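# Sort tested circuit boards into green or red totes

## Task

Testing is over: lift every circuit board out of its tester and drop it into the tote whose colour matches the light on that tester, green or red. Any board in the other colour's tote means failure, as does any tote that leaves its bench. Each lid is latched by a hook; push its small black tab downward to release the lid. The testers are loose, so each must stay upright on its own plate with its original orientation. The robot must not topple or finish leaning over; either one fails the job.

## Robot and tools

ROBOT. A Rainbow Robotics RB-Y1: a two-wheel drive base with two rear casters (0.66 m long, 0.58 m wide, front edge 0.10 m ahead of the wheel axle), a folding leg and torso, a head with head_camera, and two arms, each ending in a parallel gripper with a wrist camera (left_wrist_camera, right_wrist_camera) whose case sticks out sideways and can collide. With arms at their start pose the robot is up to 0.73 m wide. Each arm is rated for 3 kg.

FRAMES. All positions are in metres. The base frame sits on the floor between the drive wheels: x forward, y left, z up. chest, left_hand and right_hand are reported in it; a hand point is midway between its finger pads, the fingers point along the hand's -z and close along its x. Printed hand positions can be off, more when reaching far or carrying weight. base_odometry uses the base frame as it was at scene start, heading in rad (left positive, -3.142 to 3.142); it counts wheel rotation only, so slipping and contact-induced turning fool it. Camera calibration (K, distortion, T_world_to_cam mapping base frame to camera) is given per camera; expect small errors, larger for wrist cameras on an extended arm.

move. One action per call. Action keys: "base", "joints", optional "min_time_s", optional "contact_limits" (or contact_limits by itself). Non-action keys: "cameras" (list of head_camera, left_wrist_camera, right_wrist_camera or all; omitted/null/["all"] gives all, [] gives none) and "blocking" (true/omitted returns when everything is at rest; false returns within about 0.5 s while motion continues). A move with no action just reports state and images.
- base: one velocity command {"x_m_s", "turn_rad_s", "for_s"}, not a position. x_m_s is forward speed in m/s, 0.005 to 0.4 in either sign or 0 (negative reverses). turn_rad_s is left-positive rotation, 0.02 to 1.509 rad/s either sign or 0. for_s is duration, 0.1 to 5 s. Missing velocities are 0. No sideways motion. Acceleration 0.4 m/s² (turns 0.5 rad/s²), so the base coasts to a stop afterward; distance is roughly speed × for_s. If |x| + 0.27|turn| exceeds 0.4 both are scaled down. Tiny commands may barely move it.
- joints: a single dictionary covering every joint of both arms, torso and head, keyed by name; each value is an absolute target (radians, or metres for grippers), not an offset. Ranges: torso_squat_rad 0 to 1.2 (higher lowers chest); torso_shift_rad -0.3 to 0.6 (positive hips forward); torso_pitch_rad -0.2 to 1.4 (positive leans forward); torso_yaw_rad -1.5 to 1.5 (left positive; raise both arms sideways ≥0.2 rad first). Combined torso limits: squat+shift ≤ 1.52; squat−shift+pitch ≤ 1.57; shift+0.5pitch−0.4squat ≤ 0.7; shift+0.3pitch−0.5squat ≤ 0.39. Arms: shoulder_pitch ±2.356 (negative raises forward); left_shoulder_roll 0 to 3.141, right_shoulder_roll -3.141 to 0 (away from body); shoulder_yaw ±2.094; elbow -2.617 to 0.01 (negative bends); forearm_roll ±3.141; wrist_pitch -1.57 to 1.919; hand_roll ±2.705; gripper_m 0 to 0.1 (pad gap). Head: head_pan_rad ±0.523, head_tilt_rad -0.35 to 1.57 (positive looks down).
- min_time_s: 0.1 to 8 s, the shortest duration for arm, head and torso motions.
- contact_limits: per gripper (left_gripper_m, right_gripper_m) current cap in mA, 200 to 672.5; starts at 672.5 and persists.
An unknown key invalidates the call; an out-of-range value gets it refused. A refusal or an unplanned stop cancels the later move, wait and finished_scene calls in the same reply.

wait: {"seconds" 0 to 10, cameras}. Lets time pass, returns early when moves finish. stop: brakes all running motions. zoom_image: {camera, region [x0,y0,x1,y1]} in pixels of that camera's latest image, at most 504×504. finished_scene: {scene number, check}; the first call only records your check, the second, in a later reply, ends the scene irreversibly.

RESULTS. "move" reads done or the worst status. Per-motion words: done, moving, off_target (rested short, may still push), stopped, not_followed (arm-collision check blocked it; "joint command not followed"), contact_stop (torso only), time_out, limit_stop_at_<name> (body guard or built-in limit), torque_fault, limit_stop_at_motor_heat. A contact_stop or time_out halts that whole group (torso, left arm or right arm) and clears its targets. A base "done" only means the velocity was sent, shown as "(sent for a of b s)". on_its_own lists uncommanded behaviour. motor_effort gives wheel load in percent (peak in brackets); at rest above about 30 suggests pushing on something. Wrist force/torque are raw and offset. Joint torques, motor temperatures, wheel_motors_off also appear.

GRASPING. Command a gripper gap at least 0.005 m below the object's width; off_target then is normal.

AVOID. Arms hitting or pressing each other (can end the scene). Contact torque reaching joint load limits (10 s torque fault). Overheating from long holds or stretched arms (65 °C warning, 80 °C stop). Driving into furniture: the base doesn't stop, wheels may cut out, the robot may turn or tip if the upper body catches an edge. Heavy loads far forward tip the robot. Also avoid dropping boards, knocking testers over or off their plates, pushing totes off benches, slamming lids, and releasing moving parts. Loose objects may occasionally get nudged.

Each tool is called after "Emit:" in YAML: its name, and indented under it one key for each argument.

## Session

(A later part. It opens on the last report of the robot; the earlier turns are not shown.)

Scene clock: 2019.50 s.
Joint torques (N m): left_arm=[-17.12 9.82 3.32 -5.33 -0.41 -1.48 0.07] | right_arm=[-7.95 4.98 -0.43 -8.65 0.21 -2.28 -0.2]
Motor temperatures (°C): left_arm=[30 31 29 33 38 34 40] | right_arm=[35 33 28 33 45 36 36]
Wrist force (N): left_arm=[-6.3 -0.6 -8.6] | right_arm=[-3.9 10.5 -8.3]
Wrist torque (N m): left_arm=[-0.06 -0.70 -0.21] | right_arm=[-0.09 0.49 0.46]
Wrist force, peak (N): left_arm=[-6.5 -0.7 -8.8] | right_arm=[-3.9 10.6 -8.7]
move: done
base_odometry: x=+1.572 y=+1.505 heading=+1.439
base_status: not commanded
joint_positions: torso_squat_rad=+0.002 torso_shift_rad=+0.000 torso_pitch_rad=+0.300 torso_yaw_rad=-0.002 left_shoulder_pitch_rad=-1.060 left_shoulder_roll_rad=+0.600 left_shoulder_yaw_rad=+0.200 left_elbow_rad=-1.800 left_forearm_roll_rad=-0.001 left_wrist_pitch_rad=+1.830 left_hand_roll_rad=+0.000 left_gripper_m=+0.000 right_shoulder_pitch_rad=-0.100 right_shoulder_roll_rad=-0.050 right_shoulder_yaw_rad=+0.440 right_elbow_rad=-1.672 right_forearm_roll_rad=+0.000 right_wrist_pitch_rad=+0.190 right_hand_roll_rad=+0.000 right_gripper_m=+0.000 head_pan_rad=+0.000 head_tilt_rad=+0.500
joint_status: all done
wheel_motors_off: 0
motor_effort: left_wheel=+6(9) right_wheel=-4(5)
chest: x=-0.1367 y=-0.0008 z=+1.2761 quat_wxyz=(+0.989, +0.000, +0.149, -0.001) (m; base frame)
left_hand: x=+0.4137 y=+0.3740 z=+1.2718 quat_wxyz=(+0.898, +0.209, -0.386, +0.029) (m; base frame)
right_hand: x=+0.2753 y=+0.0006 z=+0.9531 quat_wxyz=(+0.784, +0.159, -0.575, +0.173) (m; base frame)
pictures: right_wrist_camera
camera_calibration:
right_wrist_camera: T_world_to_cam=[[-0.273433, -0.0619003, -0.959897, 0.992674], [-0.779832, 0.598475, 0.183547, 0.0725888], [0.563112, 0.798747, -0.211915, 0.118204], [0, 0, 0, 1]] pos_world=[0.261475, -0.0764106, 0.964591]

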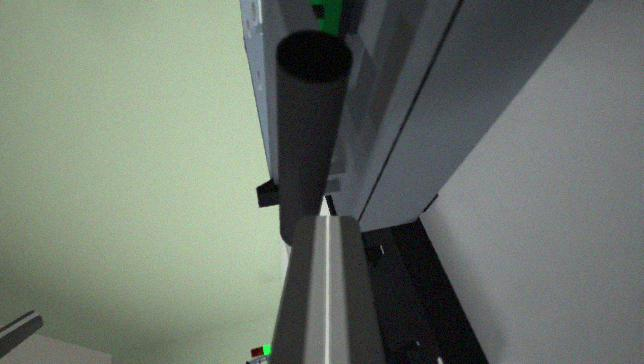

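Emit:
move:
  joints: {"right_elbow_rad":-1.654}
  min_time_s: 0.5
  cameras: []

Emit:
move:
  joints: {"right_shoulder_pitch_rad":-0.14,"right_elbow_rad":-1.617}
  min_time_s: 1
  cameras: ["right_wrist_camera"]

Scene clock: 2026.90 s.
Joint torques (N m): left_arm=[-17.21 9.67 3.18 -5.3 -0.44 -1.4 0.01] | right_arm=[-7.71 4.65 -0.12 -8.82 0.31 -2.29 -0.21]
Motor temperatures (°C): left_arm=[30 31 29 33 38 34 40] | right_arm=[35 33 28 33 45 36 36]
Wrist force (N): left_arm=[-6.1 -0.6 -8.6] | right_arm=[-4.0 10.4 -8.5]
Wrist torque (N m): left_arm=[-0.07 -0.68 -0.20] | right_arm=[-0.07 0.46 0.45]
Wrist force, peak (N): left_arm=[-6.4 -0.5 -8.8] | right_arm=[-4.0 10.6 -8.7]
move: done
base_odometry: x=+1.572 y=+1.505 heading=+1.439
base_status: not commanded
joint_positions: torso_squat_rad=+0.002 torso_shift_rad=+0.000 torso_pitch_rad=+0.300 torso_yaw_rad=-0.002 left_shoulder_pitch_rad=-1.060 left_shoulder_roll_rad=+0.600 left_shoulder_yaw_rad=+0.200 left_elbow_rad=-1.800 left_forearm_roll_rad=-0.001 left_wrist_pitch_rad=+1.830 left_hand_roll_rad=+0.000 left_gripper_m=+0.000 right_shoulder_pitch_rad=-0.100 right_shoulder_roll_rad=-0.050 right_shoulder_yaw_rad=+0.440 right_elbow_rad=-1.654 right_forearm_roll_rad=+0.000 right_wrist_pitch_rad=+0.190 right_hand_roll_rad=+0.000 right_gripper_m=+0.000 head_pan_rad=+0.000 head_tilt_rad=+0.500
joint_status: all done
wheel_motors_off: 0
motor_effort: left_wheel=+7(7) right_wheel=-5(5)
chest: x=-0.1367 y=-0.0008 z=+1.2761 quat_wxyz=(+0.989, +0.000, +0.149, -0.001) (m; base frame)
left_hand: x=+0.4137 y=+0.3740 z=+1.2718 quat_wxyz=(+0.898, +0.209, -0.386, +0.029) (m; base frame)
right_hand: x=+0.2730 y=-0.0001 z=+0.9447 quat_wxyz=(+0.789, +0.158, -0.568, +0.174) (m; base frame)
pictures: none
No camera images: "cameras" was empty.

Scene clock: 2028.20 s.
Joint torques (N m): left_arm=[-17.33 9.86 3.27 -5.39 -0.44 -1.45 0.05] | right_arm=[-8.57 5.13 -0.51 -8.53 0.18 -2.2 -0.16]
Motor temperatures (°C): left_arm=[30 31 29 33 38 34 40] | right_arm=[35 33 28 33 45 36 36]
Wrist force (N): left_arm=[-6.1 -0.6 -8.6] | right_arm=[-4.2 10.0 -8.8]
Wrist torque (N m): left_arm=[-0.04 -0.68 -0.21] | right_arm=[-0.04 0.45 0.45]
Wrist force, peak (N): left_arm=[-6.3 -0.7 -8.9] | right_arm=[-3.8 10.8 -8.6]
move: done
base_odometry: x=+1.572 y=+1.505 heading=+1.439
base_status: not commanded
joint_positions: torso_squat_rad=+0.002 torso_shift_rad=+0.000 torso_pitch_rad=+0.300 torso_yaw_rad=-0.002 left_shoulder_pitch_rad=-1.060 left_shoulder_roll_rad=+0.600 left_shoulder_yaw_rad=+0.200 left_elbow_rad=-1.800 left_forearm_roll_rad=-0.001 left_wrist_pitch_rad=+1.830 left_hand_roll_rad=+0.000 left_gripper_m=+0.000 right_shoulder_pitch_rad=-0.140 right_shoulder_roll_rad=-0.050 right_shoulder_yaw_rad=+0.440 right_elbow_rad=-1.617 right_forearm_roll_rad=+0.000 right_wrist_pitch_rad=+0.190 right_hand_roll_rad=+0.000 right_gripper_m=+0.000 head_pan_rad=+0.000 head_tilt_rad=+0.500
joint_status: all done
wheel_motors_off: 0
motor_effort: left_wheel=+7(7) right_wheel=-2(5)
chest: x=-0.1367 y=-0.0008 z=+1.2761 quat_wxyz=(+0.989, +0.000, +0.149, -0.001) (m; base frame)
left_hand: x=+0.4137 y=+0.3740 z=+1.2718 quat_wxyz=(+0.898, +0.209, -0.386, +0.029) (m; base frame)
right_hand: x=+0.2808 y=+0.0051 z=+0.9428 quat_wxyz=(+0.787, +0.156, -0.568, +0.184) (m; base frame)
pictures: right_wrist_camera
camera_calibration:
right_wrist_camera: T_world_to_cam=[[-0.282974, -0.0866753, -0.955203, 0.982967], [-0.786995, 0.590244, 0.179585, 0.0818873], [0.548237, 0.802558, -0.235237, 0.135493], [0, 0, 0, 1]] pos_world=[0.268317, -0.0718753, 0.9561]

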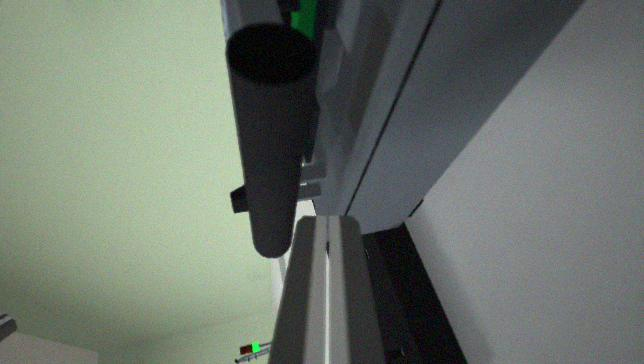

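Emit:
move:
  joints: {"right_shoulder_pitch_rad":-0.22,"right_elbow_rad":-1.562}
  min_time_s: 1.5
  cameras: ["right_wrist_camera"]

Scene clock: 2032.73 s.
Joint torques (N m): left_arm=[-17.1 9.68 3.16 -5.42 -0.44 -1.47 0.04] | right_arm=[-15.22 5.34 -1.04 -13.32 0.34 -4.27 -0.12]
Motor temperatures (°C): left_arm=[30 31 29 33 38 34 40] | right_arm=[35 33 28 33 45 36 36]
Wrist force (N): left_arm=[-6.2 -0.6 -8.7] | right_arm=[-13.3 12.2 -5.6]
Wrist torque (N m): left_arm=[-0.05 -0.68 -0.22] | right_arm=[-0.05 0.71 0.41]
Wrist force, peak (N): left_arm=[-6.6 -0.4 -8.7] | right_arm=[-13.7 12.6 -5.6]
move: done
base_odometry: x=+1.572 y=+1.505 heading=+1.439
base_status: not commanded
joint_positions: torso_squat_rad=+0.002 torso_shift_rad=+0.000 torso_pitch_rad=+0.300 torso_yaw_rad=-0.002 left_shoulder_pitch_rad=-1.060 left_shoulder_roll_rad=+0.600 left_shoulder_yaw_rad=+0.200 left_elbow_rad=-1.800 left_forearm_roll_rad=-0.001 left_wrist_pitch_rad=+1.830 left_hand_roll_rad=+0.000 left_gripper_m=+0.000 right_shoulder_pitch_rad=-0.218 right_shoulder_roll_rad=-0.050 right_shoulder_yaw_rad=+0.440 right_elbow_rad=-1.561 right_forearm_roll_rad=+0.000 right_wrist_pitch_rad=+0.191 right_hand_roll_rad=+0.000 right_gripper_m=+0.000 head_pan_rad=+0.000 head_tilt_rad=+0.500
joint_status: all done
wheel_motors_off: 0
motor_effort: left_wheel=+6(7) right_wheel=-4(5)
chest: x=-0.1366 y=-0.0008 z=+1.2761 quat_wxyz=(+0.989, +0.000, +0.149, -0.001) (m; base frame)
left_hand: x=+0.4138 y=+0.3740 z=+1.2717 quat_wxyz=(+0.898, +0.209, -0.386, +0.029) (m; base frame)
right_hand: x=+0.2983 y=+0.0156 z=+0.9479 quat_wxyz=(+0.779, +0.154, -0.573, +0.202) (m; base frame)
pictures: right_wrist_camera
camera_calibration:
right_wrist_camera: T_world_to_cam=[[-0.257138, -0.11259, -0.959793, 0.990653], [-0.806648, 0.571937, 0.149018, 0.123651], [0.532164, 0.812534, -0.237887, 0.125803], [0, 0, 0, 1]] pos_world=[0.28753, -0.0614023, 0.962322]

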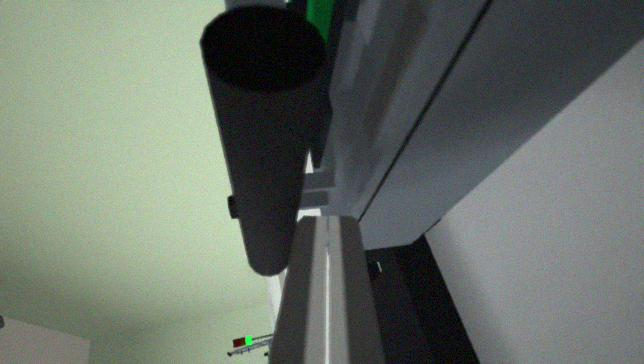

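Emit:
move:
  joints: {"right_shoulder_pitch_rad":-0.29,"right_elbow_rad":-1.53}
  min_time_s: 1.5
  cameras: []

Emit:
move:
  joints: {"right_shoulder_pitch_rad":-0.3,"right_elbow_rad":-1.62}
  min_time_s: 1.5
  cameras: ["right_wrist_camera","head_camera"]

Scene clock: 2041.43 s.
Joint torques (N m): left_arm=[-17.12 9.71 3.33 -5.37 -0.39 -1.41 0.03] | right_arm=[-15.92 5.64 -1.21 -13.01 0.22 -4.29 -0.23]
Motor temperatures (°C): left_arm=[30 31 29 33 38 34 40] | right_arm=[35 33 28 34 45 36 36]
Wrist force (N): left_arm=[-6.2 -0.5 -8.4] | right_arm=[-12.9 12.6 -5.5]
Wrist torque (N m): left_arm=[-0.07 -0.69 -0.21] | right_arm=[-0.08 0.63 0.39]
Wrist force, peak (N): left_arm=[-6.2 -0.4 -9.0] | right_arm=[-13.7 12.5 -5.6]
move: done
base_odometry: x=+1.572 y=+1.505 heading=+1.439
base_status: not commanded
joint_positions: torso_squat_rad=+0.002 torso_shift_rad=+0.000 torso_pitch_rad=+0.300 torso_yaw_rad=-0.002 left_shoulder_pitch_rad=-1.060 left_shoulder_roll_rad=+0.600 left_shoulder_yaw_rad=+0.200 left_elbow_rad=-1.800 left_forearm_roll_rad=-0.001 left_wrist_pitch_rad=+1.830 left_hand_roll_rad=+0.000 left_gripper_m=+0.000 right_shoulder_pitch_rad=-0.289 right_shoulder_roll_rad=-0.050 right_shoulder_yaw_rad=+0.440 right_elbow_rad=-1.529 right_forearm_roll_rad=+0.000 right_wrist_pitch_rad=+0.191 right_hand_roll_rad=+0.000 right_gripper_m=+0.000 head_pan_rad=+0.000 head_tilt_rad=+0.500
joint_status: all done
wheel_motors_off: 0
motor_effort: left_wheel=+7(7) right_wheel=-3(5)
chest: x=-0.1366 y=-0.0008 z=+1.2761 quat_wxyz=(+0.989, +0.000, +0.149, -0.001) (m; base frame)
left_hand: x=+0.4138 y=+0.3740 z=+1.2717 quat_wxyz=(+0.898, +0.209, -0.386, +0.029) (m; base frame)
right_hand: x=+0.3157 y=+0.0260 z=+0.9621 quat_wxyz=(+0.766, +0.153, -0.585, +0.217) (m; base frame)
pictures: none
No camera images: "cameras" was empty.

Scene clock: 2043.23 s.
Joint torques (N m): left_arm=[-17.24 9.64 3.2 -5.38 -0.44 -1.47 0.02] | right_arm=[-14.25 6.01 -2.46 -11.6 0.24 -3.09 -0.29]
Motor temperatures (°C): left_arm=[30 31 29 33 38 34 40] | right_arm=[35 33 28 34 45 36 36]
Wrist force (N): left_arm=[-6.3 -0.5 -8.4] | right_arm=[-7.0 16.5 0.8]
Wrist torque (N m): left_arm=[-0.05 -0.71 -0.21] | right_arm=[-0.02 0.60 0.40]
Wrist force, peak (N): left_arm=[-6.4 -0.7 -8.9] | right_arm=[-14.8 11.0 -10.2]
move: done
base_odometry: x=+1.572 y=+1.505 heading=+1.439
base_status: not commanded
joint_positions: torso_squat_rad=+0.002 torso_shift_rad=+0.000 torso_pitch_rad=+0.300 torso_yaw_rad=-0.002 left_shoulder_pitch_rad=-1.060 left_shoulder_roll_rad=+0.600 left_shoulder_yaw_rad=+0.200 left_elbow_rad=-1.800 left_forearm_roll_rad=-0.001 left_wrist_pitch_rad=+1.830 left_hand_roll_rad=+0.000 left_gripper_m=+0.000 right_shoulder_pitch_rad=-0.299 right_shoulder_roll_rad=-0.050 right_shoulder_yaw_rad=+0.440 right_elbow_rad=-1.620 right_forearm_roll_rad=+0.000 right_wrist_pitch_rad=+0.190 right_hand_roll_rad=+0.000 right_gripper_m=+0.000 head_pan_rad=+0.000 head_tilt_rad=+0.500
joint_status: all done
wheel_motors_off: 0
motor_effort: left_wheel=+5(7) right_wheel=-4(5)
chest: x=-0.1367 y=-0.0008 z=+1.2761 quat_wxyz=(+0.989, +0.000, +0.149, -0.001) (m; base frame)
left_hand: x=+0.4137 y=+0.3740 z=+1.2717 quat_wxyz=(+0.898, +0.209, -0.386, +0.029) (m; base frame)
right_hand: x=+0.3248 y=+0.0329 z=+1.0101 quat_wxyz=(+0.735, +0.163, -0.623, +0.211) (m; base frame)
pictures: head_camera, right_wrist_camera
camera_calibration:
head_camera: T_world_to_cam=[[0.0229879, -0.998778, 0.043753, -0.0652566], [-0.688799, -0.0475427, -0.723392, 1.07663], [0.724588, -0.0135078, -0.68905, 0.986443], [0, 0, 0, 1]] pos_world=[0.0283144, -0.000666414, 1.46139]
right_wrist_camera: T_world_to_cam=[[-0.131081, -0.0812724, -0.988035, 1.04569], [-0.835406, 0.545663, 0.0659473, 0.219999], [0.533774, 0.834054, -0.139421, 0.0117367], [0, 0, 0, 1]] pos_world=[0.314594, -0.0448488, 1.02031]

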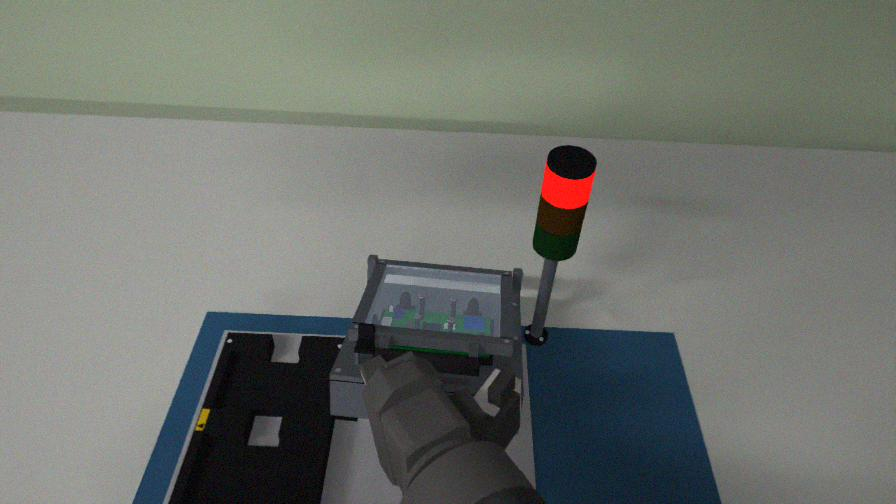

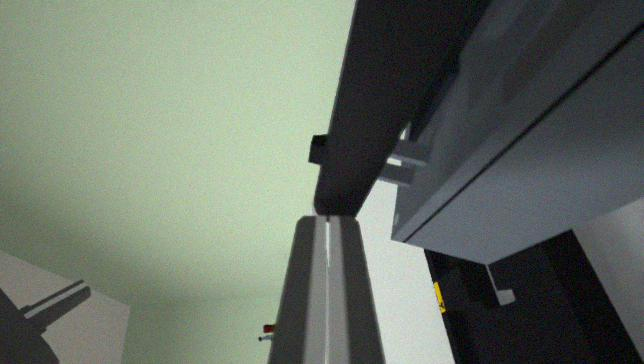

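Emit:
move:
  joints: {"right_shoulder_pitch_rad":-0.29,"right_elbow_rad":-1.72,"right_shoulder_yaw_rad":0.41}
  min_time_s: 1.5
  cameras: ["right_wrist_camera","head_camera"]

Scene clock: 2057.30 s.
Joint torques (N m): left_arm=[-17.16 9.75 3.2 -5.48 -0.36 -1.49 0.12] | right_arm=[-8.38 5.72 -1.53 -10.23 0.24 -2.3 -0.19]
Motor temperatures (°C): left_arm=[30 31 29 33 38 34 40] | right_arm=[35 33 28 34 45 36 36]
Wrist force (N): left_arm=[-6.3 -0.4 -8.5] | right_arm=[-4.1 10.8 -7.3]
Wrist torque (N m): left_arm=[-0.10 -0.70 -0.21] | right_arm=[-0.13 0.48 0.46]
Wrist force, peak (N): left_arm=[-6.6 -0.5 -8.8] | right_arm=[-6.6 18.6 0.3]
move: done
base_odometry: x=+1.572 y=+1.505 heading=+1.439
base_status: not commanded
joint_positions: torso_squat_rad=+0.002 torso_shift_rad=+0.000 torso_pitch_rad=+0.300 torso_yaw_rad=-0.002 left_shoulder_pitch_rad=-1.060 left_shoulder_roll_rad=+0.600 left_shoulder_yaw_rad=+0.200 left_elbow_rad=-1.800 left_forearm_roll_rad=-0.001 left_wrist_pitch_rad=+1.830 left_hand_roll_rad=+0.000 left_gripper_m=+0.000 right_shoulder_pitch_rad=-0.291 right_shoulder_roll_rad=-0.050 right_shoulder_yaw_rad=+0.410 right_elbow_rad=-1.720 right_forearm_roll_rad=+0.000 right_wrist_pitch_rad=+0.190 right_hand_roll_rad=+0.000 right_gripper_m=+0.000 head_pan_rad=+0.000 head_tilt_rad=+0.500
joint_status: all done
wheel_motors_off: 0
motor_effort: left_wheel=+6(8) right_wheel=-4(6)
chest: x=-0.1366 y=-0.0008 z=+1.2761 quat_wxyz=(+0.989, +0.000, +0.149, -0.001) (m; base frame)
left_hand: x=+0.4138 y=+0.3740 z=+1.2717 quat_wxyz=(+0.898, +0.209, -0.386, +0.029) (m; base frame)
right_hand: x=+0.3340 y=+0.0209 z=+1.0555 quat_wxyz=(+0.709, +0.163, -0.659, +0.191) (m; base frame)
pictures: head_camera, right_wrist_camera
camera_calibration:
head_camera: T_world_to_cam=[[0.0229997, -0.998778, 0.0437501, -0.0652513], [-0.688812, -0.0475485, -0.723379, 1.07664], [0.724575, -0.0134981, -0.689063, 0.986419], [0, 0, 0, 1]] pos_world=[0.0283704, -0.000664017, 1.46138]
right_wrist_camera: T_world_to_cam=[[-0.0531774, -0.0298204, -0.99814, 1.07435], [-0.821984, 0.56888, 0.0267967, 0.267571], [0.567022, 0.82188, -0.0547634, -0.077097], [0, 0, 0, 1]] pos_world=[0.320786, -0.0568137, 1.06096]

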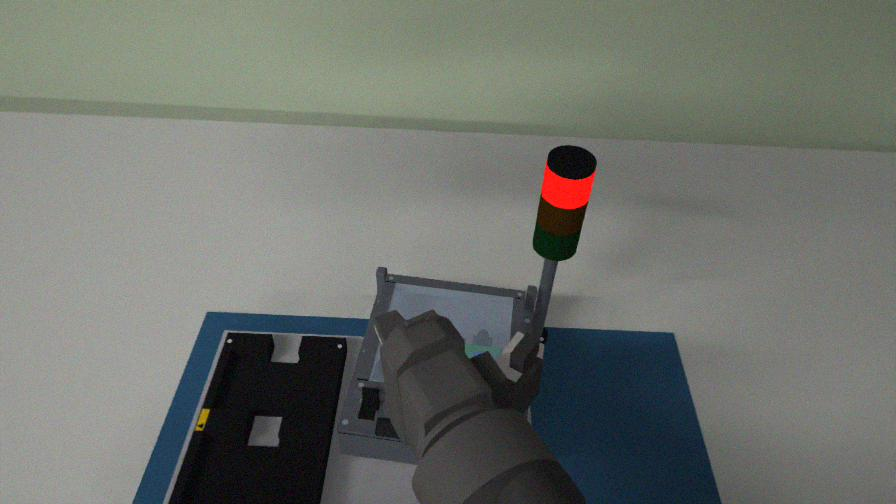

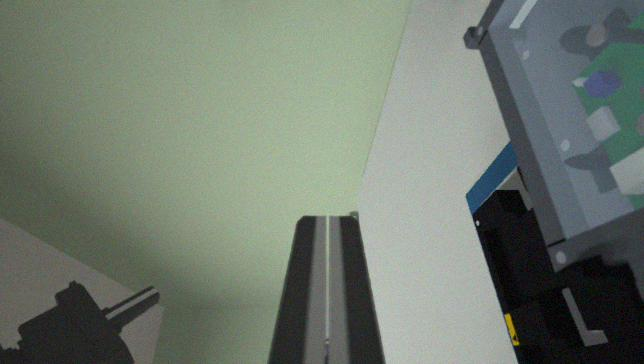

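Emit:
move:
  joints: {"right_shoulder_pitch_rad":-0.03,"right_elbow_rad":-2.1}
  cameras: []

Emit:
move:
  joints: {"right_shoulder_yaw_rad":-0.2}
  cameras: ["head_camera"]

Emit:
zoom_image:
  camera: "head_camera"
  region: [290, 250, 590, 490]

Scene clock: 2068.23 s.
Joint torques (N m): left_arm=[-17.25 9.7 3.12 -5.38 -0.37 -1.49 0.03] | right_arm=[-6.06 4.99 0.03 -9.59 0.25 -1.95 -0.15]
Motor temperatures (°C): left_arm=[30 31 29 33 38 34 40] | right_arm=[35 33 28 34 45 36 36]
Wrist force (N): left_arm=[-6.2 -0.6 -8.6] | right_arm=[-3.9 10.4 -6.1]
Wrist torque (N m): left_arm=[-0.06 -0.70 -0.22] | right_arm=[-0.13 0.51 0.47]
Wrist force, peak (N): left_arm=[-6.5 -0.9 -8.9] | right_arm=[-4.6 11.1 -7.3]
move: done
base_odometry: x=+1.572 y=+1.505 heading=+1.439
base_status: not commanded
joint_positions: torso_squat_rad=+0.002 torso_shift_rad=+0.000 torso_pitch_rad=+0.300 torso_yaw_rad=-0.002 left_shoulder_pitch_rad=-1.060 left_shoulder_roll_rad=+0.600 left_shoulder_yaw_rad=+0.200 left_elbow_rad=-1.800 left_forearm_roll_rad=-0.001 left_wrist_pitch_rad=+1.830 left_hand_roll_rad=+0.000 left_gripper_m=+0.000 right_shoulder_pitch_rad=-0.030 right_shoulder_roll_rad=-0.050 right_shoulder_yaw_rad=+0.410 right_elbow_rad=-2.100 right_forearm_roll_rad=+0.000 right_wrist_pitch_rad=+0.190 right_hand_roll_rad=+0.000 right_gripper_m=+0.000 head_pan_rad=+0.000 head_tilt_rad=+0.500
joint_status: all done
wheel_motors_off: 0
motor_effort: left_wheel=+7(7) right_wheel=-3(5)
chest: x=-0.1366 y=-0.0008 z=+1.2761 quat_wxyz=(+0.989, +0.000, +0.149, -0.001) (m; base frame)
left_hand: x=+0.4138 y=+0.3740 z=+1.2717 quat_wxyz=(+0.898, +0.209, -0.386, +0.029) (m; base frame)
right_hand: x=+0.2851 y=-0.0286 z=+1.1314 quat_wxyz=(+0.671, +0.173, -0.711, +0.117) (m; base frame)
pictures: none
No camera images: "cameras" was empty.

Scene clock: 2069.47 s.
Joint torques (N m): left_arm=[-17.25 9.56 3.33 -5.37 -0.45 -1.36 -0.04] | right_arm=[-5.86 -2.49 -1.29 -9.6 0.35 -1.92 -0.14]
Motor temperatures (°C): left_arm=[30 31 29 33 38 34 40] | right_arm=[35 33 28 34 45 36 36]
Wrist force (N): left_arm=[-6.1 -0.7 -8.5] | right_arm=[-4.1 11.0 -5.9]
Wrist torque (N m): left_arm=[-0.07 -0.69 -0.21] | right_arm=[-0.15 0.51 0.45]
Wrist force, peak (N): left_arm=[-6.2 -0.6 -9.0] | right_arm=[-4.2 11.6 -6.3]
move: done
base_odometry: x=+1.572 y=+1.505 heading=+1.439
base_status: not commanded
joint_positions: torso_squat_rad=+0.002 torso_shift_rad=+0.000 torso_pitch_rad=+0.300 torso_yaw_rad=-0.002 left_shoulder_pitch_rad=-1.060 left_shoulder_roll_rad=+0.600 left_shoulder_yaw_rad=+0.200 left_elbow_rad=-1.800 left_forearm_roll_rad=-0.001 left_wrist_pitch_rad=+1.830 left_hand_roll_rad=+0.000 left_gripper_m=+0.000 right_shoulder_pitch_rad=-0.030 right_shoulder_roll_rad=-0.050 right_shoulder_yaw_rad=-0.200 right_elbow_rad=-2.100 right_forearm_roll_rad=+0.000 right_wrist_pitch_rad=+0.190 right_hand_roll_rad=+0.000 right_gripper_m=+0.000 head_pan_rad=+0.000 head_tilt_rad=+0.500
joint_status: all done
wheel_motors_off: 0
motor_effort: left_wheel=+6(8) right_wheel=-5(6)
chest: x=-0.1366 y=-0.0008 z=+1.2761 quat_wxyz=(+0.989, +0.000, +0.149, -0.001) (m; base frame)
left_hand: x=+0.4138 y=+0.3740 z=+1.2717 quat_wxyz=(+0.898, +0.209, -0.386, +0.029) (m; base frame)
right_hand: x=+0.3208 y=-0.3178 z=+1.1362 quat_wxyz=(+0.678, -0.096, -0.729, -0.022) (m; base frame)
pictures: head_camera
camera_calibration:
head_camera: T_world_to_cam=[[0.022992, -0.998777, 0.0437778, -0.0652642], [-0.688796, -0.0475636, -0.723393, 1.07666], [0.72459, -0.0135217, -0.689047, 0.986403], [0, 0, 0, 1]] pos_world=[0.0283645, -0.000636556, 1.46139]

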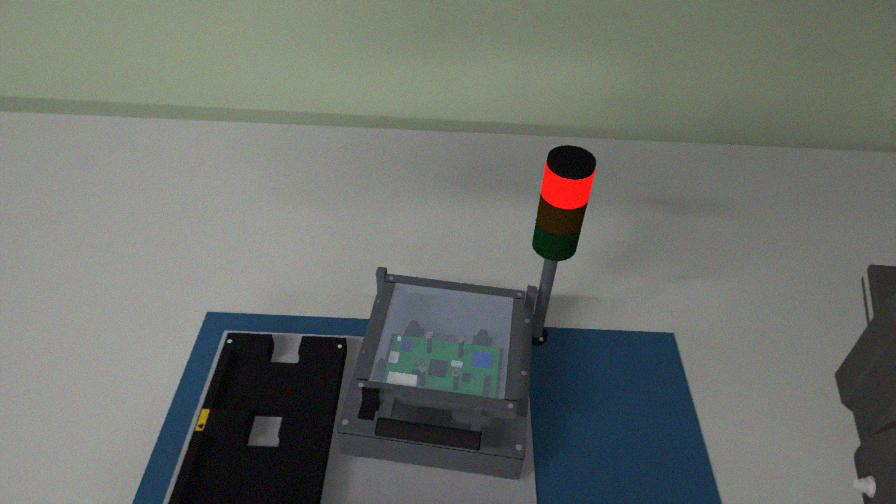

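Scaled by 1.680 from the camera's 896x504 image, which has a finer 1280x720 frame.

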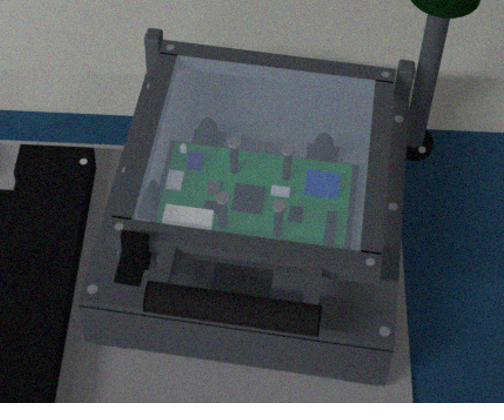

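Emit:
move:
  base: {"x_m_s":-0.008,"for_s":1.0}
  joints: {"right_shoulder_pitch_rad":-1.06,"right_shoulder_roll_rad":-0.6,"right_shoulder_yaw_rad":-0.2,"right_elbow_rad":-1.8,"right_wrist_pitch_rad":1.83}
  cameras: []

Emit:
move:
  joints: {"left_shoulder_roll_rad":0.25,"left_shoulder_yaw_rad":-0.25,"left_elbow_rad":-1.337,"left_wrist_pitch_rad":1.895}
  cameras: []

Emit:
move:
  joints: {"left_shoulder_roll_rad":0.024}
  cameras: []

Emit:
move:
  joints: {"left_shoulder_pitch_rad":-1.0,"left_wrist_pitch_rad":1.84}
  min_time_s: 1.2
  cameras: ["left_wrist_camera"]

Emit:
zoom_image:
  camera: "left_wrist_camera"
  region: [240, 110, 440, 310]

Scene clock: 2124.33 s.
Joint torques (N m): left_arm=[-17.4 9.73 3.21 -5.37 -0.32 -1.41 0.02] | right_arm=[-17.05 -10.32 -3.41 -4.95 0.48 -1.83 -0.19]
Motor temperatures (°C): left_arm=[30 31 29 33 38 34 40] | right_arm=[35 33 28 33 45 36 36]
Wrist force (N): left_arm=[-6.3 -0.8 -8.8] | right_arm=[-2.1 12.4 -10.4]
Wrist torque (N m): left_arm=[-0.04 -0.70 -0.21] | right_arm=[-0.15 0.64 0.46]
Wrist force, peak (N): left_arm=[-6.6 -0.4 -8.8] | right_arm=[-2.0 12.8 -11.0]
move: done
base_odometry: x=+1.571 y=+1.498 heading=+1.438
base_status: done (sent for 1 of 1 s)
joint_positions: torso_squat_rad=+0.002 torso_shift_rad=+0.000 torso_pitch_rad=+0.300 torso_yaw_rad=-0.002 left_shoulder_pitch_rad=-1.060 left_shoulder_roll_rad=+0.600 left_shoulder_yaw_rad=+0.200 left_elbow_rad=-1.800 left_forearm_roll_rad=-0.001 left_wrist_pitch_rad=+1.830 left_hand_roll_rad=+0.000 left_gripper_m=+0.000 right_shoulder_pitch_rad=-1.061 right_shoulder_roll_rad=-0.600 right_shoulder_yaw_rad=-0.200 right_elbow_rad=-1.800 right_forearm_roll_rad=+0.000 right_wrist_pitch_rad=+1.830 right_hand_roll_rad=+0.000 right_gripper_m=+0.000 head_pan_rad=+0.000 head_tilt_rad=+0.500
joint_status: all done
wheel_motors_off: 0
motor_effort: left_wheel=-3(12) right_wheel=+5(14)
chest: x=-0.1367 y=-0.0008 z=+1.2761 quat_wxyz=(+0.989, +0.000, +0.149, -0.001) (m; base frame)
left_hand: x=+0.4137 y=+0.3741 z=+1.2717 quat_wxyz=(+0.898, +0.209, -0.386, +0.029) (m; base frame)
right_hand: x=+0.4125 y=-0.3773 z=+1.2717 quat_wxyz=(+0.898, -0.209, -0.386, -0.031) (m; base frame)
pictures: none
No camera images: "cameras" was empty.

Scene clock: 2125.60 s.
Joint torques (N m): left_arm=[-19.61 5.06 4.47 -7.17 -0.64 -0.05 0.13] | right_arm=[-16.97 -10.27 -3.44 -5 0.45 -1.68 -0.19]
Motor temperatures (°C): left_arm=[30 31 29 33 38 34 40] | right_arm=[35 33 28 33 45 36 36]
Wrist force (N): left_arm=[-2.5 -1.0 -10.2] | right_arm=[-2.2 12.6 -10.6]
Wrist torque (N m): left_arm=[-0.03 -0.48 -0.23] | right_arm=[-0.16 0.64 0.49]
Wrist force, peak (N): left_arm=[-3.1 -1.3 -11.2] | right_arm=[-2.0 12.9 -10.7]
move: done
base_odometry: x=+1.571 y=+1.498 heading=+1.438
base_status: not commanded
joint_positions: torso_squat_rad=+0.002 torso_shift_rad=+0.000 torso_pitch_rad=+0.300 torso_yaw_rad=-0.002 left_shoulder_pitch_rad=-1.060 left_shoulder_roll_rad=+0.250 left_shoulder_yaw_rad=-0.250 left_elbow_rad=-1.337 left_forearm_roll_rad=-0.001 left_wrist_pitch_rad=+1.895 left_hand_roll_rad=+0.000 left_gripper_m=+0.000 right_shoulder_pitch_rad=-1.061 right_shoulder_roll_rad=-0.600 right_shoulder_yaw_rad=-0.200 right_elbow_rad=-1.800 right_forearm_roll_rad=+0.000 right_wrist_pitch_rad=+1.830 right_hand_roll_rad=+0.000 right_gripper_m=+0.000 head_pan_rad=+0.000 head_tilt_rad=+0.500
joint_status: all done
wheel_motors_off: 0
motor_effort: left_wheel=-3(3) right_wheel=+4(5)
chest: x=-0.1366 y=-0.0008 z=+1.2761 quat_wxyz=(+0.989, +0.000, +0.149, -0.001) (m; base frame)
left_hand: x=+0.3686 y=+0.1806 z=+1.0294 quat_wxyz=(+0.957, +0.195, -0.085, -0.196) (m; base frame)
right_hand: x=+0.4125 y=-0.3773 z=+1.2716 quat_wxyz=(+0.898, -0.209, -0.386, -0.031) (m; base frame)
pictures: none
No camera images: "cameras" was empty.

Scene clock: 2126.43 s.
Joint torques (N m): left_arm=[-18.54 1.26 2.11 -7.62 -0.3 -0.03 0.14] | right_arm=[-16.95 -10.55 -3.22 -5.11 0.5 -1.83 -0.28]
Motor temperatures (°C): left_arm=[30 31 29 33 38 34 40] | right_arm=[35 33 28 33 45 36 36]
Wrist force (N): left_arm=[-2.5 0.0 -10.5] | right_arm=[-2.3 12.6 -10.5]
Wrist torque (N m): left_arm=[-0.09 -0.47 -0.24] | right_arm=[-0.17 0.61 0.49]
Wrist force, peak (N): left_arm=[-2.7 0.4 -11.0] | right_arm=[-2.2 13.0 -10.7]
move: done
base_odometry: x=+1.571 y=+1.498 heading=+1.438
base_status: not commanded
joint_positions: torso_squat_rad=+0.002 torso_shift_rad=+0.000 torso_pitch_rad=+0.300 torso_yaw_rad=-0.002 left_shoulder_pitch_rad=-1.060 left_shoulder_roll_rad=+0.024 left_shoulder_yaw_rad=-0.250 left_elbow_rad=-1.337 left_forearm_roll_rad=-0.001 left_wrist_pitch_rad=+1.895 left_hand_roll_rad=+0.000 left_gripper_m=+0.000 right_shoulder_pitch_rad=-1.061 right_shoulder_roll_rad=-0.600 right_shoulder_yaw_rad=-0.200 right_elbow_rad=-1.800 right_forearm_roll_rad=+0.000 right_wrist_pitch_rad=+1.830 right_hand_roll_rad=+0.000 right_gripper_m=+0.000 head_pan_rad=+0.000 head_tilt_rad=+0.500
joint_status: all done
wheel_motors_off: 0
motor_effort: left_wheel=-2(3) right_wheel=+5(6)
chest: x=-0.1367 y=-0.0008 z=+1.2761 quat_wxyz=(+0.989, +0.000, +0.149, -0.001) (m; base frame)
left_hand: x=+0.3318 y=+0.0603 z=+1.0138 quat_wxyz=(+0.956, +0.105, -0.082, -0.263) (m; base frame)
right_hand: x=+0.4125 y=-0.3774 z=+1.2716 quat_wxyz=(+0.898, -0.209, -0.386, -0.031) (m; base frame)
pictures: none
No camera images: "cameras" was empty.

Scene clock: 2127.93 s.
Joint torques (N m): left_arm=[-16.79 0.95 2.08 -7.7 -0.29 -0.57 0.06] | right_arm=[-17.03 -10.58 -3.25 -5.3 0.56 -1.71 -0.22]
Motor temperatures (°C): left_arm=[30 31 29 33 38 34 40] | right_arm=[35 33 28 33 45 36 36]
Wrist force (N): left_arm=[-2.6 0.2 -10.6] | right_arm=[-1.9 12.9 -10.7]
Wrist torque (N m): left_arm=[-0.12 -0.50 -0.22] | right_arm=[-0.20 0.64 0.48]
Wrist force, peak (N): left_arm=[-2.9 0.4 -10.9] | right_arm=[-1.9 12.9 -10.7]
move: done
base_odometry: x=+1.571 y=+1.498 heading=+1.438
base_status: not commanded
joint_positions: torso_squat_rad=+0.002 torso_shift_rad=+0.000 torso_pitch_rad=+0.300 torso_yaw_rad=-0.002 left_shoulder_pitch_rad=-1.000 left_shoulder_roll_rad=+0.024 left_shoulder_yaw_rad=-0.250 left_elbow_rad=-1.337 left_forearm_roll_rad=-0.001 left_wrist_pitch_rad=+1.840 left_hand_roll_rad=+0.000 left_gripper_m=+0.000 right_shoulder_pitch_rad=-1.061 right_shoulder_roll_rad=-0.600 right_shoulder_yaw_rad=-0.200 right_elbow_rad=-1.800 right_forearm_roll_rad=+0.000 right_wrist_pitch_rad=+1.830 right_hand_roll_rad=+0.000 right_gripper_m=+0.000 head_pan_rad=+0.000 head_tilt_rad=+0.500
joint_status: all done
wheel_motors_off: 0
motor_effort: left_wheel=-2(4) right_wheel=+4(5)
chest: x=-0.1367 y=-0.0008 z=+1.2761 quat_wxyz=(+0.989, +0.000, +0.149, -0.001) (m; base frame)
left_hand: x=+0.3259 y=+0.0645 z=+0.9894 quat_wxyz=(+0.958, +0.094, -0.080, -0.259) (m; base frame)
right_hand: x=+0.4125 y=-0.3774 z=+1.2716 quat_wxyz=(+0.898, -0.209, -0.386, -0.031) (m; base frame)
pictures: left_wrist_camera
camera_calibration:
left_wrist_camera: T_world_to_cam=[[0.86242, -0.497106, 0.0954876, -0.344834], [-0.50235, -0.817302, 0.282245, -0.0285558], [-0.0622638, -0.291382, -0.954578, 1.05261], [0, 0, 0, 1]] pos_world=[0.348586, 0.111954, 1.04579]

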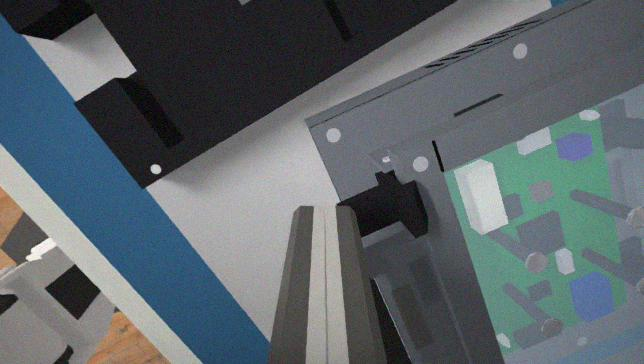

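Scaled by 2.520 from the camera's 644x364 image, which has a finer 920x520 frame.

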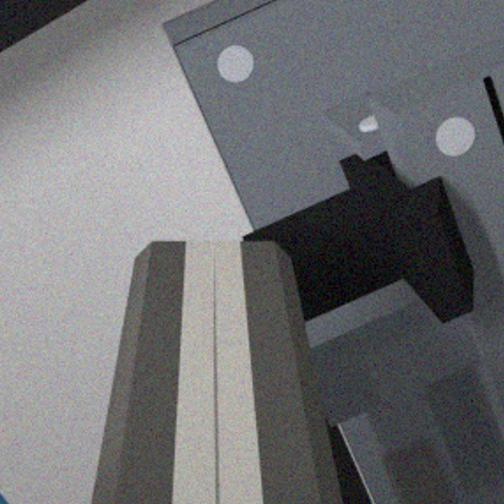

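Emit:
move:
  base: {"x_m_s":0.0085,"for_s":1.0}
  joints: {"left_shoulder_roll_rad":0.012}
  cameras: ["left_wrist_camera"]

Emit:
zoom_image:
  camera: "left_wrist_camera"
  region: [240, 110, 440, 310]

Emit:
move:
  joints: {"left_shoulder_pitch_rad":-0.97}
  min_time_s: 2
  cameras: ["left_wrist_camera","head_camera"]

Emit:
zoom_image:
  camera: "left_wrist_camera"
  region: [240, 110, 440, 310]

Scene clock: 2140.53 s.
Joint torques (N m): left_arm=[-17.39 -0.23 1.82 -7.75 -0.22 -0.5 0.13] | right_arm=[-17.29 -10.35 -3.49 -5.27 0.51 -1.76 -0.26]
Motor temperatures (°C): left_arm=[30 31 29 33 38 34 40] | right_arm=[35 34 28 33 45 36 36]
Wrist force (N): left_arm=[-2.6 0.2 -10.4] | right_arm=[-2.1 12.8 -10.6]
Wrist torque (N m): left_arm=[-0.10 -0.47 -0.23] | right_arm=[-0.19 0.65 0.49]
Wrist force, peak (N): left_arm=[-2.9 1.1 -11.0] | right_arm=[-2.0 12.8 -10.8]
move: done
base_odometry: x=+1.572 y=+1.506 heading=+1.439
base_status: done (sent for 1 of 1 s)
joint_positions: torso_squat_rad=+0.002 torso_shift_rad=+0.000 torso_pitch_rad=+0.300 torso_yaw_rad=-0.002 left_shoulder_pitch_rad=-1.000 left_shoulder_roll_rad=+0.012 left_shoulder_yaw_rad=-0.250 left_elbow_rad=-1.337 left_forearm_roll_rad=-0.001 left_wrist_pitch_rad=+1.840 left_hand_roll_rad=+0.000 left_gripper_m=+0.000 right_shoulder_pitch_rad=-1.060 right_shoulder_roll_rad=-0.600 right_shoulder_yaw_rad=-0.200 right_elbow_rad=-1.800 right_forearm_roll_rad=+0.000 right_wrist_pitch_rad=+1.830 right_hand_roll_rad=+0.000 right_gripper_m=+0.000 head_pan_rad=+0.000 head_tilt_rad=+0.500
joint_status: all done
wheel_motors_off: 0
motor_effort: left_wheel=+2(15) right_wheel=-5(13)
chest: x=-0.1366 y=-0.0008 z=+1.2761 quat_wxyz=(+0.989, +0.000, +0.149, -0.001) (m; base frame)
left_hand: x=+0.3235 y=+0.0583 z=+0.9893 quat_wxyz=(+0.957, +0.089, -0.080, -0.263) (m; base frame)
right_hand: x=+0.4125 y=-0.3773 z=+1.2716 quat_wxyz=(+0.898, -0.209, -0.386, -0.031) (m; base frame)
pictures: left_wrist_camera
camera_calibration:
left_wrist_camera: T_world_to_cam=[[0.859284, -0.502239, 0.0968827, -0.34591], [-0.507, -0.811244, 0.291263, -0.0425363], [-0.067688, -0.299397, -0.951725, 1.04989], [0, 0, 0, 1]] pos_world=[0.346734, 0.106096, 1.0451]

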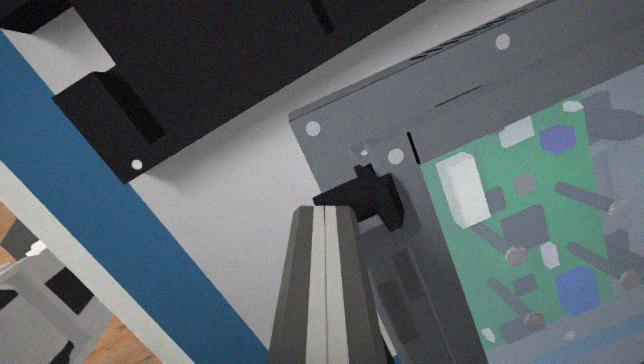

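Scaled by 2.520 from the camera's 644x364 image, which has a finer 920x520 frame.

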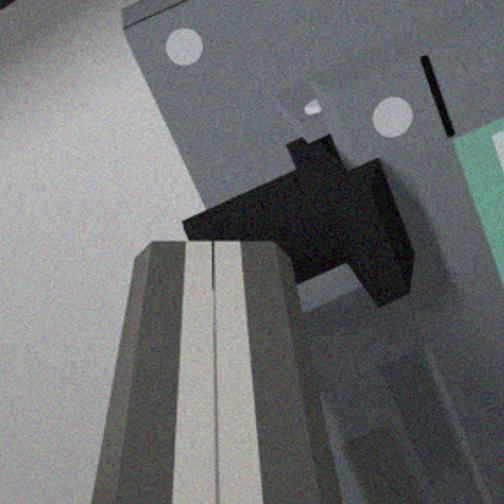

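Scene clock: 2142.83 s.
Joint torques (N m): left_arm=[-16.18 -0.55 1.88 -7.49 -0.19 -0.51 0.09] | right_arm=[-17.08 -10.48 -3.37 -5.3 0.47 -1.64 -0.23]
Motor temperatures (°C): left_arm=[30 31 29 33 38 34 40] | right_arm=[35 34 28 33 45 36 36]
Wrist force (N): left_arm=[-4.5 0.7 -7.7] | right_arm=[-2.0 12.8 -10.3]
Wrist torque (N m): left_arm=[-0.12 -0.42 -0.18] | right_arm=[-0.20 0.66 0.47]
Wrist force, peak (N): left_arm=[-2.5 0.4 -11.0] | right_arm=[-2.3 12.9 -10.7]
move: done
base_odometry: x=+1.572 y=+1.506 heading=+1.439
base_status: not commanded
joint_positions: torso_squat_rad=+0.002 torso_shift_rad=+0.000 torso_pitch_rad=+0.300 torso_yaw_rad=-0.002 left_shoulder_pitch_rad=-0.970 left_shoulder_roll_rad=+0.012 left_shoulder_yaw_rad=-0.250 left_elbow_rad=-1.337 left_forearm_roll_rad=-0.001 left_wrist_pitch_rad=+1.840 left_hand_roll_rad=+0.000 left_gripper_m=+0.000 right_shoulder_pitch_rad=-1.060 right_shoulder_roll_rad=-0.600 right_shoulder_yaw_rad=-0.200 right_elbow_rad=-1.800 right_forearm_roll_rad=+0.000 right_wrist_pitch_rad=+1.830 right_hand_roll_rad=+0.000 right_gripper_m=+0.000 head_pan_rad=+0.000 head_tilt_rad=+0.500
joint_status: all done
wheel_motors_off: 0
motor_effort: left_wheel=+2(3) right_wheel=-7(7)
chest: x=-0.1367 y=-0.0008 z=+1.2761 quat_wxyz=(+0.989, +0.000, +0.149, -0.001) (m; base frame)
left_hand: x=+0.3147 y=+0.0636 z=+0.9768 quat_wxyz=(+0.960, +0.087, -0.065, -0.259) (m; base frame)
right_hand: x=+0.4125 y=-0.3773 z=+1.2716 quat_wxyz=(+0.898, -0.209, -0.386, -0.031) (m; base frame)
pictures: head_camera, left_wrist_camera
camera_calibration:
head_camera: T_world_to_cam=[[0.0229885, -0.998774, 0.0438321, -0.0653047], [-0.688726, -0.0476018, -0.723457, 1.07673], [0.724657, -0.0135571, -0.688976, 0.986369], [0, 0, 0, 1]] pos_world=[0.0282906, -0.000598272, 1.46141]
left_wrist_camera: T_world_to_cam=[[0.866471, -0.494105, 0.0713341, -0.312283], [-0.490811, -0.816994, 0.302698, -0.0549364], [-0.0912848, -0.29729, -0.950413, 1.04499], [0, 0, 0, 1]] pos_world=[0.339013, 0.111483, 1.03208]

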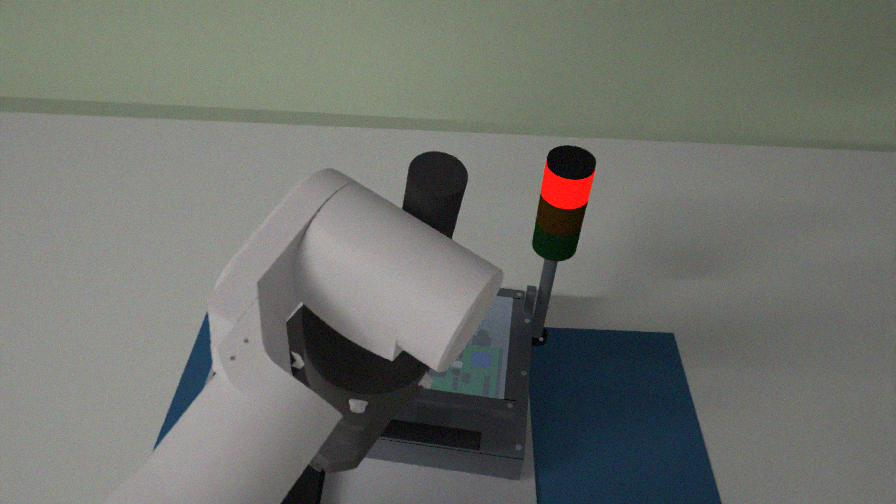

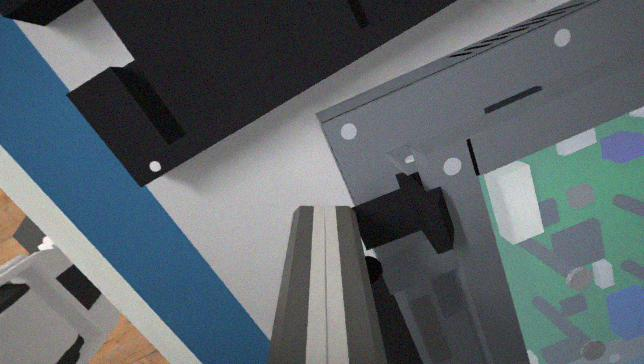

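Scaled by 2.520 from the camera's 644x364 image, which has a finer 920x520 frame.

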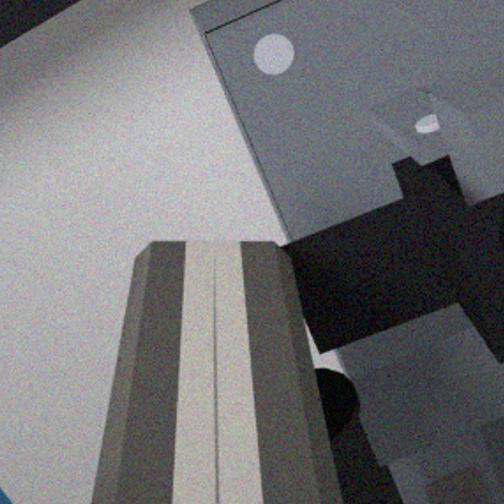

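Emit:
move:
  joints: {"left_shoulder_pitch_rad":-1.01}
  cameras: []

Emit:
move:
  base: {"x_m_s":0.011,"for_s":1.0}
  joints: {"left_shoulder_roll_rad":0.004}
  cameras: []

Emit:
move:
  joints: {"left_shoulder_pitch_rad":-0.985,"left_wrist_pitch_rad":1.81}
  min_time_s: 1.5
  cameras: ["left_wrist_camera"]

Emit:
zoom_image:
  camera: "left_wrist_camera"
  region: [240, 110, 440, 310]

Scene clock: 2149.97 s.
Joint torques (N m): left_arm=[-17.23 0.08 2.03 -7.46 -0.21 -0.38 0.05] | right_arm=[-17.32 -10.63 -3.5 -5.21 0.47 -1.68 -0.22]
Motor temperatures (°C): left_arm=[30 31 29 33 38 34 40] | right_arm=[35 34 28 33 45 36 36]
Wrist force (N): left_arm=[-2.5 0.1 -10.2] | right_arm=[-2.2 12.5 -10.5]
Wrist torque (N m): left_arm=[-0.11 -0.46 -0.22] | right_arm=[-0.16 0.62 0.49]
Wrist force, peak (N): left_arm=[-4.4 0.4 -10.9] | right_arm=[-2.0 13.1 -10.6]
move: done
base_odometry: x=+1.572 y=+1.506 heading=+1.439
base_status: not commanded
joint_positions: torso_squat_rad=+0.002 torso_shift_rad=+0.000 torso_pitch_rad=+0.300 torso_yaw_rad=-0.002 left_shoulder_pitch_rad=-1.010 left_shoulder_roll_rad=+0.012 left_shoulder_yaw_rad=-0.250 left_elbow_rad=-1.337 left_forearm_roll_rad=-0.001 left_wrist_pitch_rad=+1.840 left_hand_roll_rad=+0.000 left_gripper_m=+0.000 right_shoulder_pitch_rad=-1.060 right_shoulder_roll_rad=-0.600 right_shoulder_yaw_rad=-0.200 right_elbow_rad=-1.800 right_forearm_roll_rad=+0.000 right_wrist_pitch_rad=+1.830 right_hand_roll_rad=+0.000 right_gripper_m=+0.000 head_pan_rad=+0.000 head_tilt_rad=+0.500
joint_status: all done
wheel_motors_off: 0
motor_effort: left_wheel=+4(4) right_wheel=-5(7)
chest: x=-0.1367 y=-0.0008 z=+1.2761 quat_wxyz=(+0.989, +0.000, +0.149, -0.001) (m; base frame)
left_hand: x=+0.3264 y=+0.0565 z=+0.9936 quat_wxyz=(+0.957, +0.090, -0.084, -0.264) (m; base frame)
right_hand: x=+0.4125 y=-0.3773 z=+1.2716 quat_wxyz=(+0.898, -0.209, -0.386, -0.031) (m; base frame)
pictures: none
No camera images: "cameras" was empty.

Scene clock: 2151.37 s.
Joint torques (N m): left_arm=[-14.51 -0.24 1.89 -6.19 -0.08 -0.54 0.02] | right_arm=[-17.76 -10.46 -3.03 -5.33 0.52 -1.6 -0.13]
Motor temperatures (°C): left_arm=[30 31 29 33 38 34 40] | right_arm=[35 34 28 33 45 36 36]
Wrist force (N): left_arm=[-3.9 0.8 -1.9] | right_arm=[-2.0 12.5 -10.7]
Wrist torque (N m): left_arm=[-0.10 -0.52 -0.20] | right_arm=[-0.17 0.66 0.49]
Wrist force, peak (N): left_arm=[-2.9 0.4 -10.9] | right_arm=[-2.1 12.8 -11.0]
move: done
base_odometry: x=+1.574 y=+1.517 heading=+1.439
base_status: done (sent for 1 of 1 s)
joint_positions: torso_squat_rad=+0.002 torso_shift_rad=+0.000 torso_pitch_rad=+0.300 torso_yaw_rad=-0.002 left_shoulder_pitch_rad=-1.011 left_shoulder_roll_rad=+0.004 left_shoulder_yaw_rad=-0.250 left_elbow_rad=-1.337 left_forearm_roll_rad=-0.001 left_wrist_pitch_rad=+1.840 left_hand_roll_rad=+0.000 left_gripper_m=+0.000 right_shoulder_pitch_rad=-1.060 right_shoulder_roll_rad=-0.600 right_shoulder_yaw_rad=-0.200 right_elbow_rad=-1.800 right_forearm_roll_rad=+0.000 right_wrist_pitch_rad=+1.830 right_hand_roll_rad=+0.000 right_gripper_m=+0.000 head_pan_rad=+0.000 head_tilt_rad=+0.500
joint_status: all done
wheel_motors_off: 0
motor_effort: left_wheel=+4(18) right_wheel=-7(9)
chest: x=-0.1368 y=-0.0008 z=+1.2761 quat_wxyz=(+0.989, +0.000, +0.149, -0.001) (m; base frame)
left_hand: x=+0.3249 y=+0.0521 z=+0.9940 quat_wxyz=(+0.956, +0.086, -0.085, -0.266) (m; base frame)
right_hand: x=+0.4124 y=-0.3773 z=+1.2717 quat_wxyz=(+0.898, -0.209, -0.386, -0.031) (m; base frame)
pictures: none
No camera images: "cameras" was empty.

Scene clock: 2153.17 s.
Joint torques (N m): left_arm=[8.8 -0.05 1.51 8.54 2.2 -2.5 0.13] | right_arm=[-17.47 -10.5 -3.34 -5.51 0.44 -1.68 -0.22]
Motor temperatures (°C): left_arm=[30 31 29 33 38 34 40] | right_arm=[35 34 28 33 45 36 36]
Wrist force (N): left_arm=[-11.2 10.4 66.9] | right_arm=[-2.3 12.6 -10.3]
Wrist torque (N m): left_arm=[0.40 -0.54 -0.17] | right_arm=[-0.16 0.64 0.49]
Wrist force, peak (N): left_arm=[-11.6 10.5 67.8] | right_arm=[-2.3 13.0 -10.7]
move: done
base_odometry: x=+1.574 y=+1.517 heading=+1.439
base_status: not commanded
joint_positions: torso_squat_rad=+0.002 torso_shift_rad=-0.001 torso_pitch_rad=+0.297 torso_yaw_rad=-0.002 left_shoulder_pitch_rad=-0.992 left_shoulder_roll_rad=+0.004 left_shoulder_yaw_rad=-0.250 left_elbow_rad=-1.341 left_forearm_roll_rad=-0.002 left_wrist_pitch_rad=+1.811 left_hand_roll_rad=+0.000 left_gripper_m=+0.000 right_shoulder_pitch_rad=-1.060 right_shoulder_roll_rad=-0.600 right_shoulder_yaw_rad=-0.200 right_elbow_rad=-1.800 right_forearm_roll_rad=+0.000 right_wrist_pitch_rad=+1.830 right_hand_roll_rad=+0.000 right_gripper_m=+0.000 head_pan_rad=+0.000 head_tilt_rad=+0.500
joint_status: all done
wheel_motors_off: 0
motor_effort: left_wheel=+5(6) right_wheel=-7(7)
chest: x=-0.1384 y=-0.0008 z=+1.2764 quat_wxyz=(+0.989, +0.000, +0.148, -0.001) (m; base frame)
left_hand: x=+0.3249 y=+0.0517 z=+0.9892 quat_wxyz=(+0.956, +0.081, -0.093, -0.265) (m; base frame)
right_hand: x=+0.4108 y=-0.3773 z=+1.2734 quat_wxyz=(+0.897, -0.209, -0.387, -0.031) (m; base frame)
pictures: left_wrist_camera
camera_calibration:
left_wrist_camera: T_world_to_cam=[[0.852564, -0.507228, 0.125912, -0.376667], [-0.520225, -0.800609, 0.297305, -0.0494663], [-0.049995, -0.318974, -0.946444, 1.03799], [0, 0, 0, 1]] pos_world=[0.347293, 0.100433, 1.04453]

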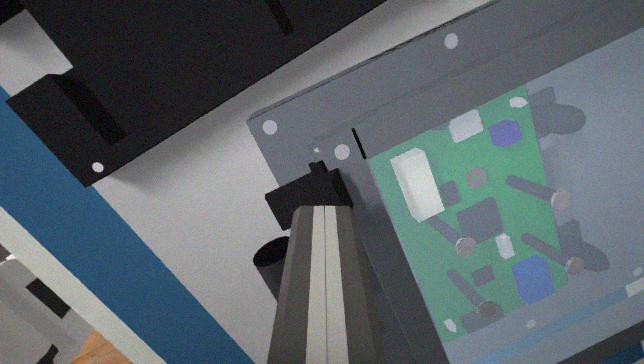

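Scaled by 2.520 from the camera's 644x364 image, which has a finer 920x520 frame.

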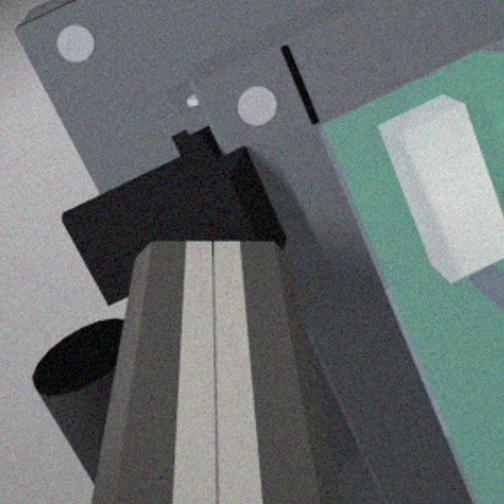

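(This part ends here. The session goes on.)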